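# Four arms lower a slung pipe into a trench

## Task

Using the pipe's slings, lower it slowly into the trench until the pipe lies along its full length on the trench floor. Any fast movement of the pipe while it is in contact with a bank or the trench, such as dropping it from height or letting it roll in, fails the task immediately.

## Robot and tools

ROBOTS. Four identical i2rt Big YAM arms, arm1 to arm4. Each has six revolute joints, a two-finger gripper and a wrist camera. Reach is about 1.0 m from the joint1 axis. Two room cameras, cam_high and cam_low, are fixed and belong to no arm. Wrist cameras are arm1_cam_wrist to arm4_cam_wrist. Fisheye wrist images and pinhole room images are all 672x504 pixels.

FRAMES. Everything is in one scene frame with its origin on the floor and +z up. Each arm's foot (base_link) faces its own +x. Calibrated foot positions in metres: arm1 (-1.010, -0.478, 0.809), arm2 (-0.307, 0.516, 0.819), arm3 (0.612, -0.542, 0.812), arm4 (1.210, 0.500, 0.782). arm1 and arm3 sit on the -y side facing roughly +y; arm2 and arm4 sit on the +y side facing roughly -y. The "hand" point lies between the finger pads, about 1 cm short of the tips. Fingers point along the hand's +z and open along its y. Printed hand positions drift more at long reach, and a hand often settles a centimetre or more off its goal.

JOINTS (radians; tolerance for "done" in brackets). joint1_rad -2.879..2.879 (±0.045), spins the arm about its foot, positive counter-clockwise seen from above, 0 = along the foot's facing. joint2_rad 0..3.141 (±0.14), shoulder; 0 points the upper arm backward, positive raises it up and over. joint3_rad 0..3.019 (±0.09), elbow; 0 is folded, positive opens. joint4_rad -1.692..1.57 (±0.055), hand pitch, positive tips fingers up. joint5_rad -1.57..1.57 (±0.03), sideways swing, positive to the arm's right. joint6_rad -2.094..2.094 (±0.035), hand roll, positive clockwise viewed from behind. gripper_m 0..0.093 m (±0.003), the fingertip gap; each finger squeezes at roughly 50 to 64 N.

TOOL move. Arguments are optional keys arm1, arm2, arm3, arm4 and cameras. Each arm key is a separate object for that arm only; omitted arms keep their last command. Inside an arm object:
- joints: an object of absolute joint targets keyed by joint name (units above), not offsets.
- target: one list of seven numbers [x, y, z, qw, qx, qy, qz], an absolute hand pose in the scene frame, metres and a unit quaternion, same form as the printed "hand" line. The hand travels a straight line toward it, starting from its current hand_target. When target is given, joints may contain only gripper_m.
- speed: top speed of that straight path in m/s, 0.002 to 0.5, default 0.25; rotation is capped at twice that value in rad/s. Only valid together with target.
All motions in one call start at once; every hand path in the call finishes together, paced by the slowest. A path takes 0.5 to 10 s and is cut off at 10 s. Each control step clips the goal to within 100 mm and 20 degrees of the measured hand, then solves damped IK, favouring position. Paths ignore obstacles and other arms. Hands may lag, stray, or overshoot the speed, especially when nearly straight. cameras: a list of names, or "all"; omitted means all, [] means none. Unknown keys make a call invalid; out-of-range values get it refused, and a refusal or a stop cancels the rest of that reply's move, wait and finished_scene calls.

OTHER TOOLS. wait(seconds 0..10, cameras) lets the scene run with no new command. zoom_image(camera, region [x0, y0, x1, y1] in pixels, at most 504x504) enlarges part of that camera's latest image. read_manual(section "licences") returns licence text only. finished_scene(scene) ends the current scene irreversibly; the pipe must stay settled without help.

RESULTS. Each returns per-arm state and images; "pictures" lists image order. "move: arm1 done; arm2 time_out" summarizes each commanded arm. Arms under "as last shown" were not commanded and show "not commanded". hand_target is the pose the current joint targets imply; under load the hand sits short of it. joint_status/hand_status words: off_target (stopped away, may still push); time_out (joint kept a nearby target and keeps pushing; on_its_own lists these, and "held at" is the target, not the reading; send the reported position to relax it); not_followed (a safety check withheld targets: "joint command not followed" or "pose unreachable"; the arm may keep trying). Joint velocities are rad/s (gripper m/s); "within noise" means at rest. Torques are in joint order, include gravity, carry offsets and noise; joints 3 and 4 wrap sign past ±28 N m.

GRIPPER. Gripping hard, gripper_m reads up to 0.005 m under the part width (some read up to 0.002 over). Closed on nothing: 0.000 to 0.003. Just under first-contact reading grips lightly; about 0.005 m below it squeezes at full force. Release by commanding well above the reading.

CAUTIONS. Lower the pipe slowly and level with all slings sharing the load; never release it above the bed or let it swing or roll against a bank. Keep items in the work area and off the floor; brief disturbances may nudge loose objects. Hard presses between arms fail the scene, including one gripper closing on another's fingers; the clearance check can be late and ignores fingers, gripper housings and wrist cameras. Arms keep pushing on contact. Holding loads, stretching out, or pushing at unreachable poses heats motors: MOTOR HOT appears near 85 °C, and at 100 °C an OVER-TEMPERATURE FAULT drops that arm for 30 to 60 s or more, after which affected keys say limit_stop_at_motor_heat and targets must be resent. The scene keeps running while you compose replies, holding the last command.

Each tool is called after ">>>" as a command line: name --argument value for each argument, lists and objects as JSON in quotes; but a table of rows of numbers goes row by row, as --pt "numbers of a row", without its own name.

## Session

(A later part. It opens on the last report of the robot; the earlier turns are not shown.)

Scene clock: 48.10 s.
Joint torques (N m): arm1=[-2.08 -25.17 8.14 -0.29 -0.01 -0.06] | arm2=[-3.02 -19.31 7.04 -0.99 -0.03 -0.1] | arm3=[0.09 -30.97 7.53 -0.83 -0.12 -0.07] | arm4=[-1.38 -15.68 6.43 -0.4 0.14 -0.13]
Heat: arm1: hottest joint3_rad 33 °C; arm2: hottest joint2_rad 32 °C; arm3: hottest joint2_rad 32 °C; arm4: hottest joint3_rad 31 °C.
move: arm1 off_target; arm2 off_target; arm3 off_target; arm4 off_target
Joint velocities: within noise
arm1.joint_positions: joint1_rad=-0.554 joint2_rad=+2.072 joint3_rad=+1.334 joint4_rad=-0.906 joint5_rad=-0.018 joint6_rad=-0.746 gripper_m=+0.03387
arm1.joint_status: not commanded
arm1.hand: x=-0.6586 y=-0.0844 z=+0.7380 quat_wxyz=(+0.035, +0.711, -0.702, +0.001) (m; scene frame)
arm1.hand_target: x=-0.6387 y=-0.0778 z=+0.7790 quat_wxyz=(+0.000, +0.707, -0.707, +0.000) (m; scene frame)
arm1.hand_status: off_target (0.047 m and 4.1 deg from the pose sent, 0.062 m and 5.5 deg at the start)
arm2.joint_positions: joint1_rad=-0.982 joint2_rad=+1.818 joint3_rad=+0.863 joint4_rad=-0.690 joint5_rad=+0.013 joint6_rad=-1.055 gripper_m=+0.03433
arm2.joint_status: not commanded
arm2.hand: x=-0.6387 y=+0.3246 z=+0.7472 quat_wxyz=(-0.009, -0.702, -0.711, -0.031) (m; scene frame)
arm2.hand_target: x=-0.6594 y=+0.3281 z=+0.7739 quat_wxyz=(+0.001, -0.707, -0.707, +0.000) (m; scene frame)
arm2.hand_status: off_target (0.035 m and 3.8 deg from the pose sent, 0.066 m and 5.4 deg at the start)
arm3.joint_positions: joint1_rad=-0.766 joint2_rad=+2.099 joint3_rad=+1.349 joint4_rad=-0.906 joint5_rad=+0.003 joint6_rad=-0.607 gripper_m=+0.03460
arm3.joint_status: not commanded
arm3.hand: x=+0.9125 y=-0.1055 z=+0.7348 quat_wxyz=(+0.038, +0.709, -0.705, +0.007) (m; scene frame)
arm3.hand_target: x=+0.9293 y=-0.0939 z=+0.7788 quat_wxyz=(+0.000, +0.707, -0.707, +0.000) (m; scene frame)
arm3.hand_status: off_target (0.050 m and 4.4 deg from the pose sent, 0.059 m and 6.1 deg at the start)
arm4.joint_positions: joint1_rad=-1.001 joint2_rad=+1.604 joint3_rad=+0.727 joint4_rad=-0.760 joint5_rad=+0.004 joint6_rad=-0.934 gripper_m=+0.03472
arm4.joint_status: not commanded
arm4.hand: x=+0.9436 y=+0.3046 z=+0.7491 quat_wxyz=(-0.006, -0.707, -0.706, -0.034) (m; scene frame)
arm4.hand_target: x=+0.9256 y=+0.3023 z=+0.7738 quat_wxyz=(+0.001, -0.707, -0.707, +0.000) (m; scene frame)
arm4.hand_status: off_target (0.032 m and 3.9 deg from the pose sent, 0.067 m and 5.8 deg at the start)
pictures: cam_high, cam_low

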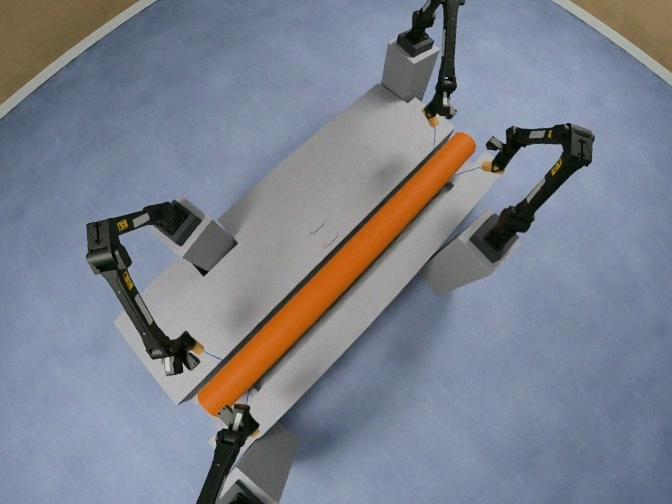

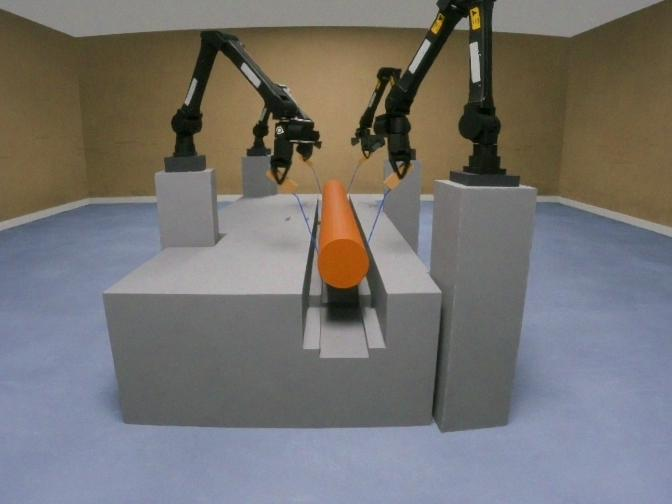

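>>> move --arm1 '{"target": [-0.638, -0.078, 0.665, 0, 0.7071, -0.7071, 0], "speed": 0.09}' --arm2 '{"target": [-0.660, 0.328, 0.655, 0, 0.7071, 0.7071, 0], "speed": 0.09}' --arm3 '{"target": [0.930, -0.094, 0.665, 0, 0.7071, -0.7071, 0], "speed": 0.09}' --arm4 '{"target": [0.925, 0.304, 0.655, 0, 0.7071, 0.7071, 0], "speed": 0.09}' --cameras '["cam_low"]'

>>> move --arm1 '{"target": [-0.638, -0.081, 0.58, 0, 0.7071, -0.7071, 0], "speed": 0.04}' --arm2 '{"target": [-0.660, 0.325, 0.57, 0, 0.7071, 0.7071, 0], "speed": 0.04}' --arm3 '{"target": [0.930, -0.098, 0.58, 0, 0.7071, -0.7071, 0], "speed": 0.04}' --arm4 '{"target": [0.925, 0.302, 0.57, 0, 0.7071, 0.7071, 0], "speed": 0.04}' --cameras '["cam_high", "cam_low"]'

>>> zoom_image --camera "cam_low" --region '[270, 170, 410, 370]'

Scene clock: 55.60 s.
Joint torques (N m): arm1=[-1.9 -25.23 6.37 -0.23 0 -0.03] | arm2=[-3.31 -20.31 4.31 -1.02 -0.02 -0.09] | arm3=[-0.09 -30.8 5.89 -0.73 -0.12 -0.09] | arm4=[-1.67 -17.55 2.5 -0.32 0.11 -0.11]
Heat: arm1: hottest joint2_rad 33 °C; arm2: hottest joint2_rad 33 °C; arm3: hottest joint2_rad 32 °C; arm4: hottest joint3_rad 31 °C.
move: arm1 off_target; arm2 off_target; arm3 off_target; arm4 off_target
Joint velocities: within noise
arm1.joint_positions: joint1_rad=-0.554 joint2_rad=+2.272 joint3_rad=+1.315 joint4_rad=-0.677 joint5_rad=-0.018 joint6_rad=-0.746 gripper_m=+0.03387
arm1.joint_status: not commanded
arm1.hand: x=-0.6608 y=-0.0896 z=+0.6286 quat_wxyz=(+0.031, +0.711, -0.702, +0.001) (m; scene frame)
arm1.hand_target: x=-0.6386 y=-0.0787 z=+0.6642 quat_wxyz=(+0.000, +0.707, -0.707, +0.000) (m; scene frame)
arm1.hand_status: off_target (0.044 m and 3.6 deg from the pose sent, 0.076 m and 4.1 deg at the start)
arm2.joint_positions: joint1_rad=-0.984 joint2_rad=+2.121 joint3_rad=+0.854 joint4_rad=-0.371 joint5_rad=+0.013 joint6_rad=-1.059 gripper_m=+0.03433
arm2.joint_status: not commanded
arm2.hand: x=-0.6334 y=+0.3267 z=+0.6313 quat_wxyz=(-0.008, -0.702, -0.712, -0.027) (m; scene frame)
arm2.hand_target: x=-0.6592 y=+0.3284 z=+0.6540 quat_wxyz=(+0.001, -0.707, -0.707, +0.000) (m; scene frame)
arm2.hand_status: off_target (0.036 m and 3.4 deg from the pose sent, 0.095 m and 3.8 deg at the start)
arm3.joint_positions: joint1_rad=-0.766 joint2_rad=+2.297 joint3_rad=+1.330 joint4_rad=-0.681 joint5_rad=+0.003 joint6_rad=-0.607 gripper_m=+0.03460
arm3.joint_status: not commanded
arm3.hand: x=+0.9086 y=-0.1106 z=+0.6259 quat_wxyz=(+0.033, +0.709, -0.705, +0.006) (m; scene frame)
arm3.hand_target: x=+0.9295 y=-0.0949 z=+0.6641 quat_wxyz=(+0.000, +0.707, -0.707, +0.000) (m; scene frame)
arm3.hand_status: off_target (0.048 m and 3.9 deg from the pose sent, 0.073 m and 4.4 deg at the start)
arm4.joint_positions: joint1_rad=-1.004 joint2_rad=+1.937 joint3_rad=+0.694 joint4_rad=-0.377 joint5_rad=+0.004 joint6_rad=-0.942 gripper_m=+0.03472
arm4.joint_status: not commanded
arm4.hand: x=+0.9422 y=+0.3039 z=+0.6340 quat_wxyz=(-0.004, -0.705, -0.709, -0.025) (m; scene frame)
arm4.hand_target: x=+0.9255 y=+0.3041 z=+0.6536 quat_wxyz=(+0.001, -0.707, -0.707, +0.000) (m; scene frame)
arm4.hand_status: off_target (0.027 m and 2.9 deg from the pose sent, 0.096 m and 3.9 deg at the start)
pictures: cam_low

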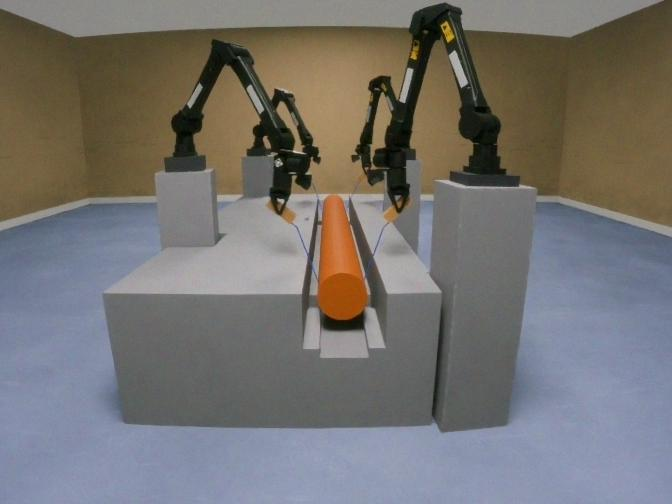

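Scene clock: 58.40 s.
Joint torques (N m): arm1=[-1.44 -19.08 7.06 0.88 0.07 -0.07] | arm2=[-1.67 -15.62 3.69 -0.1 0.02 0.04] | arm3=[0.44 -24.06 6.39 0.28 -0.1 -0.06] | arm4=[-0.44 -12.81 2.54 0.59 0.1 -0.02]
Heat: arm1: hottest joint2_rad 33 °C; arm2: hottest joint2_rad 33 °C; arm3: hottest joint2_rad 32 °C; arm4: hottest joint3_rad 31 °C.
move: arm1 off_target; arm2 off_target; arm3 off_target; arm4 off_target
Joint velocities: within noise
arm1.joint_positions: joint1_rad=-0.559 joint2_rad=+2.366 joint3_rad=+1.332 joint4_rad=-0.563 joint5_rad=-0.020 joint6_rad=-0.746 gripper_m=+0.03387
arm1.joint_status: not commanded
arm1.hand: x=-0.6537 y=-0.0868 z=+0.5833 quat_wxyz=(+0.011, +0.710, -0.704, -0.001) (m; scene frame)
arm1.hand_target: x=-0.6383 y=-0.0813 z=+0.5805 quat_wxyz=(+0.000, +0.707, -0.707, +0.000) (m; scene frame)
arm1.hand_status: off_target (0.017 m and 1.4 deg from the pose sent, 0.054 m and 3.6 deg at the start)
arm2.joint_positions: joint1_rad=-1.000 joint2_rad=+2.302 joint3_rad=+0.918 joint4_rad=-0.220 joint5_rad=+0.011 joint6_rad=-1.069 gripper_m=+0.03433
arm2.joint_status: not commanded
arm2.hand: x=-0.6469 y=+0.3248 z=+0.5691 quat_wxyz=(-0.005, -0.704, -0.710, -0.011) (m; scene frame)
arm2.hand_target: x=-0.6599 y=+0.3251 z=+0.5703 quat_wxyz=(+0.000, -0.707, -0.707, +0.000) (m; scene frame)
arm2.hand_status: off_target (0.013 m and 1.5 deg from the pose sent, 0.067 m and 3.3 deg at the start)
arm3.joint_positions: joint1_rad=-0.777 joint2_rad=+2.394 joint3_rad=+1.352 joint4_rad=-0.564 joint5_rad=+0.001 joint6_rad=-0.613 gripper_m=+0.03460
arm3.joint_status: not commanded
arm3.hand: x=+0.9174 y=-0.1070 z=+0.5799 quat_wxyz=(+0.013, +0.708, -0.706, +0.001) (m; scene frame)
arm3.hand_target: x=+0.9299 y=-0.0983 z=+0.5804 quat_wxyz=(+0.000, +0.707, -0.707, +0.000) (m; scene frame)
arm3.hand_status: off_target (0.015 m and 1.5 deg from the pose sent, 0.052 m and 3.9 deg at the start)
arm4.joint_positions: joint1_rad=-1.018 joint2_rad=+2.142 joint3_rad=+0.722 joint4_rad=-0.174 joint5_rad=+0.003 joint6_rad=-0.949 gripper_m=+0.03472
arm4.joint_status: not commanded
arm4.hand: x=+0.9370 y=+0.3054 z=+0.5702 quat_wxyz=(-0.003, -0.708, -0.706, -0.012) (m; scene frame)
arm4.hand_target: x=+0.9252 y=+0.3022 z=+0.5702 quat_wxyz=(+0.000, -0.707, -0.707, +0.000) (m; scene frame)
arm4.hand_status: off_target (0.012 m and 1.4 deg from the pose sent, 0.066 m and 2.9 deg at the start)
pictures: cam_high, cam_low

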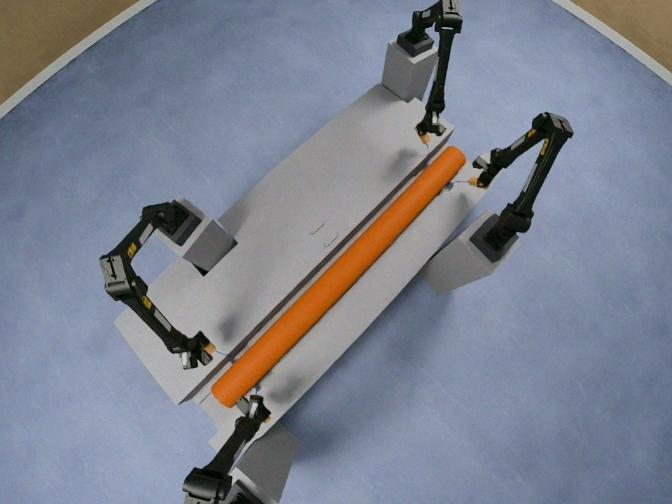

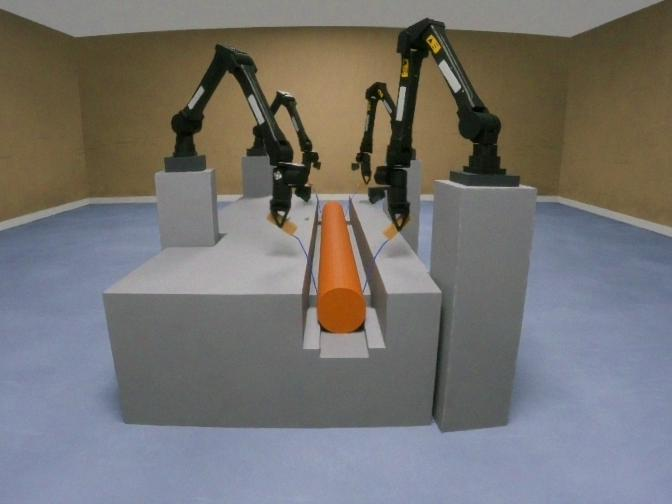

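Scaled by 2.520.

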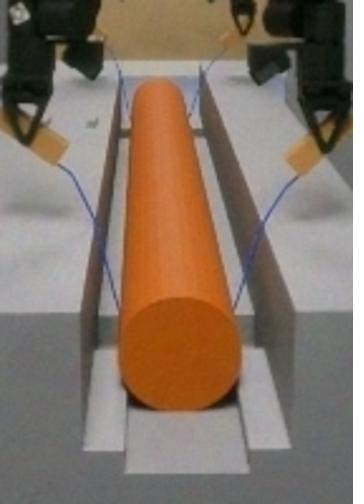

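>>> move --arm1 '{"target": [-0.645, -0.130, 0.442, 0, 0.7071, -0.7071, 0], "speed": 0.09}' --arm2 '{"target": [-0.655, 0.304, 0.450, 0, 0.7071, 0.7071, 0], "speed": 0.09}' --arm3 '{"target": [0.923, -0.134, 0.447, 0, 0.7071, -0.7071, 0], "speed": 0.09}' --arm4 '{"target": [0.925, 0.291, 0.454, 0, 0.7071, 0.7071, 0], "speed": 0.09}' --cameras '["cam_low"]'

>>> zoom_image --camera "cam_low" --region '[230, 170, 430, 370]'

Scene clock: 69.93 s.
Joint torques (N m): arm1=[-1.03 -16.32 5.85 1.44 0.06 0.08] | arm2=[1.79 -14.51 3.9 0.59 -0.45 0.24] | arm3=[1.26 -20.48 5.56 0.96 0.04 0.17] | arm4=[2.14 -12.34 2.19 1.22 -0.23 0.25]
Heat: arm1: hottest joint2_rad 34 °C; arm2: hottest joint2_rad 33 °C; arm3: hottest joint2_rad 33 °C; arm4: hottest joint3_rad 31 °C.
move: arm1 off_target; arm2 off_target; arm3 off_target; arm4 off_target
Joint velocities: within noise
arm1.joint_positions: joint1_rad=-0.627 joint2_rad=+2.610 joint3_rad=+1.357 joint4_rad=-0.331 joint5_rad=-0.020 joint6_rad=-0.813 gripper_m=+0.03388
arm1.joint_status: not commanded
arm1.hand: x=-0.6480 y=-0.1332 z=+0.4661 quat_wxyz=(+0.004, +0.710, -0.704, -0.002) (m; scene frame)
arm1.hand_target: x=-0.6460 y=-0.1310 z=+0.4433 quat_wxyz=(+0.000, +0.707, -0.707, +0.000) (m; scene frame)
arm1.hand_status: off_target (0.024 m and 0.7 deg from the pose sent, 0.148 m and 1.4 deg at the start)
arm2.joint_positions: joint1_rad=-0.999 joint2_rad=+2.604 joint3_rad=+1.084 joint4_rad=-0.091 joint5_rad=+0.020 joint6_rad=-1.040 gripper_m=+0.03433
arm2.joint_status: not commanded
arm2.hand: x=-0.6506 y=+0.3221 z=+0.4622 quat_wxyz=(-0.001, -0.714, -0.700, -0.016) (m; scene frame)
arm2.hand_target: x=-0.6543 y=+0.3044 z=+0.4510 quat_wxyz=(+0.000, -0.707, -0.707, +0.000) (m; scene frame)
arm2.hand_status: off_target (0.022 m and 2.1 deg from the pose sent, 0.121 m and 1.5 deg at the start)
arm3.joint_positions: joint1_rad=-0.818 joint2_rad=+2.628 joint3_rad=+1.391 joint4_rad=-0.352 joint5_rad=-0.002 joint6_rad=-0.665 gripper_m=+0.03460
arm3.joint_status: not commanded
arm3.hand: x=+0.9202 y=-0.1374 z=+0.4674 quat_wxyz=(+0.005, +0.712, -0.703, -0.002) (m; scene frame)
arm3.hand_target: x=+0.9225 y=-0.1346 z=+0.4481 quat_wxyz=(+0.000, +0.707, -0.707, +0.000) (m; scene frame)
arm3.hand_status: off_target (0.021 m and 0.9 deg from the pose sent, 0.136 m and 1.5 deg at the start)
arm4.joint_positions: joint1_rad=-1.032 joint2_rad=+2.482 joint3_rad=+0.866 joint4_rad=+0.009 joint5_rad=+0.010 joint6_rad=-0.949 gripper_m=+0.03472
arm4.joint_status: not commanded
arm4.hand: x=+0.9333 y=+0.3095 z=+0.4629 quat_wxyz=(-0.001, -0.713, -0.701, -0.020) (m; scene frame)
arm4.hand_target: x=+0.9255 y=+0.2914 z=+0.4550 quat_wxyz=(-0.001, -0.707, -0.707, +0.000) (m; scene frame)
arm4.hand_status: off_target (0.022 m and 2.5 deg from the pose sent, 0.118 m and 1.4 deg at the start)
pictures: cam_low

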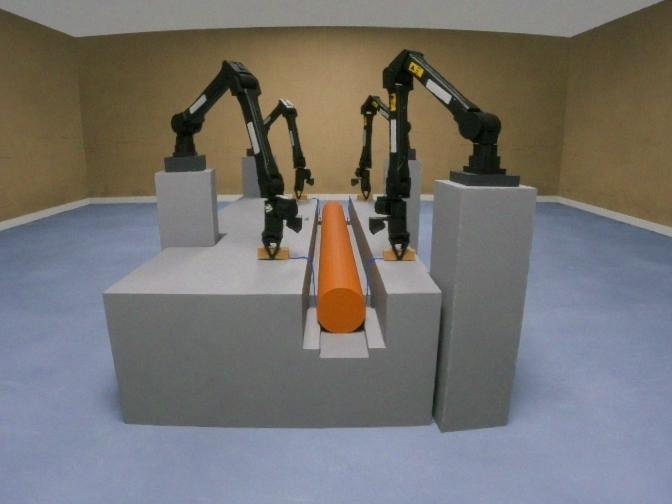

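Scaled by 2.520.

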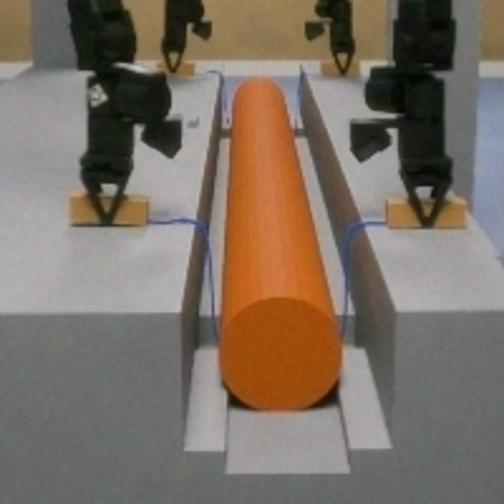

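>>> move --arm1 '{"joints": {"gripper_m": 0.08}}' --arm2 '{"joints": {"gripper_m": 0.08}}' --arm3 '{"joints": {"gripper_m": 0.08}}' --arm4 '{"joints": {"gripper_m": 0.08}}' --cameras '[]'

>>> move --arm1 '{"target": [-0.645, -0.132, 0.58, 0, 0.7071, -0.7071, 0], "speed": 0.2}' --arm2 '{"target": [-0.655, 0.318, 0.58, 0, 0.7071, 0.7071, 0], "speed": 0.2}' --arm3 '{"target": [0.922, -0.136, 0.58, 0, 0.7071, -0.7071, 0], "speed": 0.2}' --arm4 '{"target": [0.927, 0.305, 0.58, 0, 0.7071, 0.7071, 0], "speed": 0.2}' --cameras '["cam_low", "cam_high"]'

>>> zoom_image --camera "cam_low" --region '[230, 170, 430, 370]'

Scene clock: 74.53 s.
Joint torques (N m): arm1=[0.15 -17.85 4.45 1.03 0.05 0.13] | arm2=[0.15 -14.51 3.75 0.53 -0.42 0.1] | arm3=[1.32 -22.59 3.84 0.42 -0.17 0.09] | arm4=[0.62 -12.45 2.11 1.17 -0.14 0.19]
Heat: arm1: hottest joint2_rad 34 °C; arm2: hottest joint2_rad 33 °C; arm3: hottest joint2_rad 33 °C; arm4: hottest joint3_rad 31 °C.
move: arm1 done; arm2 done; arm3 done; arm4 done
Joint velocities: within noise
arm1.joint_positions: joint1_rad=-0.626 joint2_rad=+2.627 joint3_rad=+1.379 joint4_rad=-0.318 joint5_rad=-0.018 joint6_rad=-0.811 gripper_m=+0.07993
arm1.joint_status: all done
arm1.hand: x=-0.6422 y=-0.1276 z=+0.4601 quat_wxyz=(-0.004, +0.710, -0.704, -0.001) (m; scene frame)
arm1.hand_target: x=-0.6459 y=-0.1309 z=+0.4433 quat_wxyz=(+0.000, +0.707, -0.707, +0.000) (m; scene frame)
arm1.hand_status: not commanded
arm2.joint_positions: joint1_rad=-0.978 joint2_rad=+2.606 joint3_rad=+1.085 joint4_rad=-0.089 joint5_rad=+0.019 joint6_rad=-1.029 gripper_m=+0.07992
arm2.joint_status: all done
arm2.hand: x=-0.6470 y=+0.3146 z=+0.4617 quat_wxyz=(-0.001, -0.710, -0.704, -0.015) (m; scene frame)
arm2.hand_target: x=-0.6542 y=+0.3045 z=+0.4510 quat_wxyz=(+0.000, -0.707, -0.707, +0.000) (m; scene frame)
arm2.hand_status: not commanded
arm3.joint_positions: joint1_rad=-0.818 joint2_rad=+2.646 joint3_rad=+1.416 joint4_rad=-0.339 joint5_rad=+0.003 joint6_rad=-0.658 gripper_m=+0.07992
arm3.joint_status: all done
arm3.hand: x=+0.9268 y=-0.1305 z=+0.4616 quat_wxyz=(-0.005, +0.709, -0.705, -0.001) (m; scene frame)
arm3.hand_target: x=+0.9225 y=-0.1348 z=+0.4480 quat_wxyz=(+0.000, +0.707, -0.707, +0.000) (m; scene frame)
arm3.hand_status: not commanded
arm4.joint_positions: joint1_rad=-1.009 joint2_rad=+2.482 joint3_rad=+0.867 joint4_rad=+0.010 joint5_rad=+0.008 joint6_rad=-0.943 gripper_m=+0.07985
arm4.joint_status: all done
arm4.hand: x=+0.9373 y=+0.3026 z=+0.4627 quat_wxyz=(-0.001, -0.707, -0.707, -0.019) (m; scene frame)
arm4.hand_target: x=+0.9255 y=+0.2914 z=+0.4550 quat_wxyz=(+0.000, -0.707, -0.707, +0.000) (m; scene frame)
arm4.hand_status: not commanded
pictures: none
No camera images: "cameras" was empty.

Scene clock: 75.97 s.
Joint torques (N m): arm1=[-0.67 -19.25 3.93 0.24 0 -0.01] | arm2=[-1.67 -15.91 2.3 -0.84 -0.23 0.06] | arm3=[1.14 -22.77 4.05 -0.25 -0.17 0.09] | arm4=[-0.32 -13.57 1.21 -0.21 -0.06 0]
Heat: arm1: hottest joint2_rad 34 °C; arm2: hottest joint2_rad 33 °C; arm3: hottest joint2_rad 33 °C; arm4: hottest joint3_rad 31 °C.
move: arm1 off_target; arm2 done; arm3 off_target; arm4 done
Joint velocities: within noise
arm1.joint_positions: joint1_rad=-0.626 joint2_rad=+2.323 joint3_rad=+1.232 joint4_rad=-0.455 joint5_rad=-0.018 joint6_rad=-0.811 gripper_m=+0.07993
arm1.joint_status: not commanded
arm1.hand: x=-0.6400 y=-0.1226 z=+0.5868 quat_wxyz=(-0.014, +0.710, -0.704, -0.001) (m; scene frame)
arm1.hand_target: x=-0.6451 y=-0.1319 z=+0.5802 quat_wxyz=(+0.000, +0.707, -0.707, +0.000) (m; scene frame)
arm1.hand_status: off_target (0.013 m and 1.7 deg from the pose sent, 0.120 m and 0.7 deg at the start)
arm2.joint_positions: joint1_rad=-0.979 joint2_rad=+2.271 joint3_rad=+0.924 joint4_rad=-0.215 joint5_rad=+0.016 joint6_rad=-1.047 gripper_m=+0.07996
arm2.joint_status: not commanded
arm2.hand: x=-0.6580 y=+0.3100 z=+0.5816 quat_wxyz=(+0.003, -0.705, -0.709, +0.009) (m; scene frame)
arm2.hand_target: x=-0.6550 y=+0.3179 z=+0.5801 quat_wxyz=(+0.000, -0.707, -0.707, +0.000) (m; scene frame)
arm2.hand_status: done (0.009 m and 1.2 deg from the pose sent, 0.119 m and 1.8 deg at the start)
arm3.joint_positions: joint1_rad=-0.818 joint2_rad=+2.343 joint3_rad=+1.258 joint4_rad=-0.473 joint5_rad=+0.003 joint6_rad=-0.657 gripper_m=+0.07992
arm3.joint_status: not commanded
arm3.hand: x=+0.9271 y=-0.1308 z=+0.5877 quat_wxyz=(-0.011, +0.709, -0.706, -0.002) (m; scene frame)
arm3.hand_target: x=+0.9220 y=-0.1362 z=+0.5802 quat_wxyz=(+0.000, +0.707, -0.707, +0.000) (m; scene frame)
arm3.hand_status: off_target (0.011 m and 1.3 deg from the pose sent, 0.119 m and 0.7 deg at the start)
arm4.joint_positions: joint1_rad=-1.022 joint2_rad=+2.117 joint3_rad=+0.725 joint4_rad=-0.166 joint5_rad=+0.007 joint6_rad=-0.952 gripper_m=+0.07991
arm4.joint_status: not commanded
arm4.hand: x=+0.9254 y=+0.2999 z=+0.5784 quat_wxyz=(+0.002, -0.709, -0.706, +0.006) (m; scene frame)
arm4.hand_target: x=+0.9269 y=+0.3048 z=+0.5800 quat_wxyz=(+0.000, -0.707, -0.707, +0.000) (m; scene frame)
arm4.hand_status: done (0.006 m and 0.7 deg from the pose sent, 0.118 m and 2.1 deg at the start)
pictures: cam_high, cam_low

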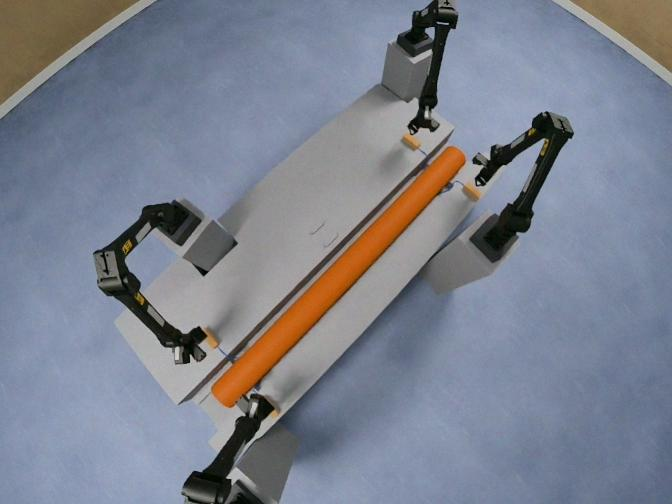

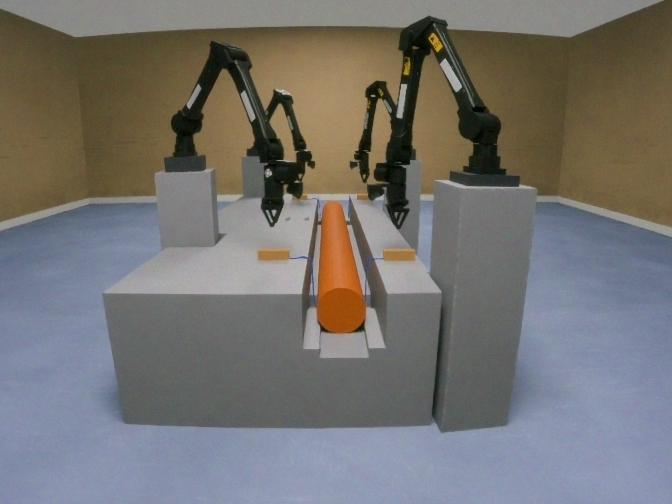

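Scaled by 2.520.

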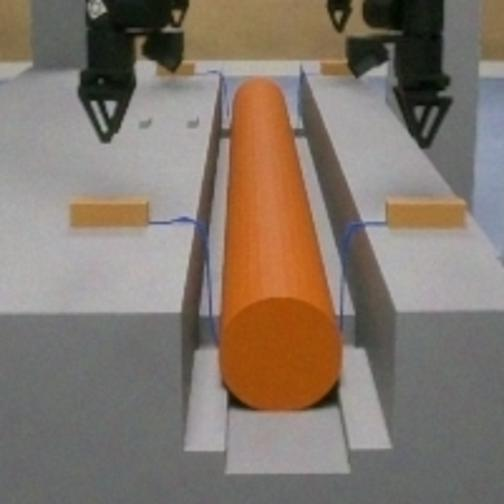

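>>> finished_scene --scene 2

The scene is finished: the task was done.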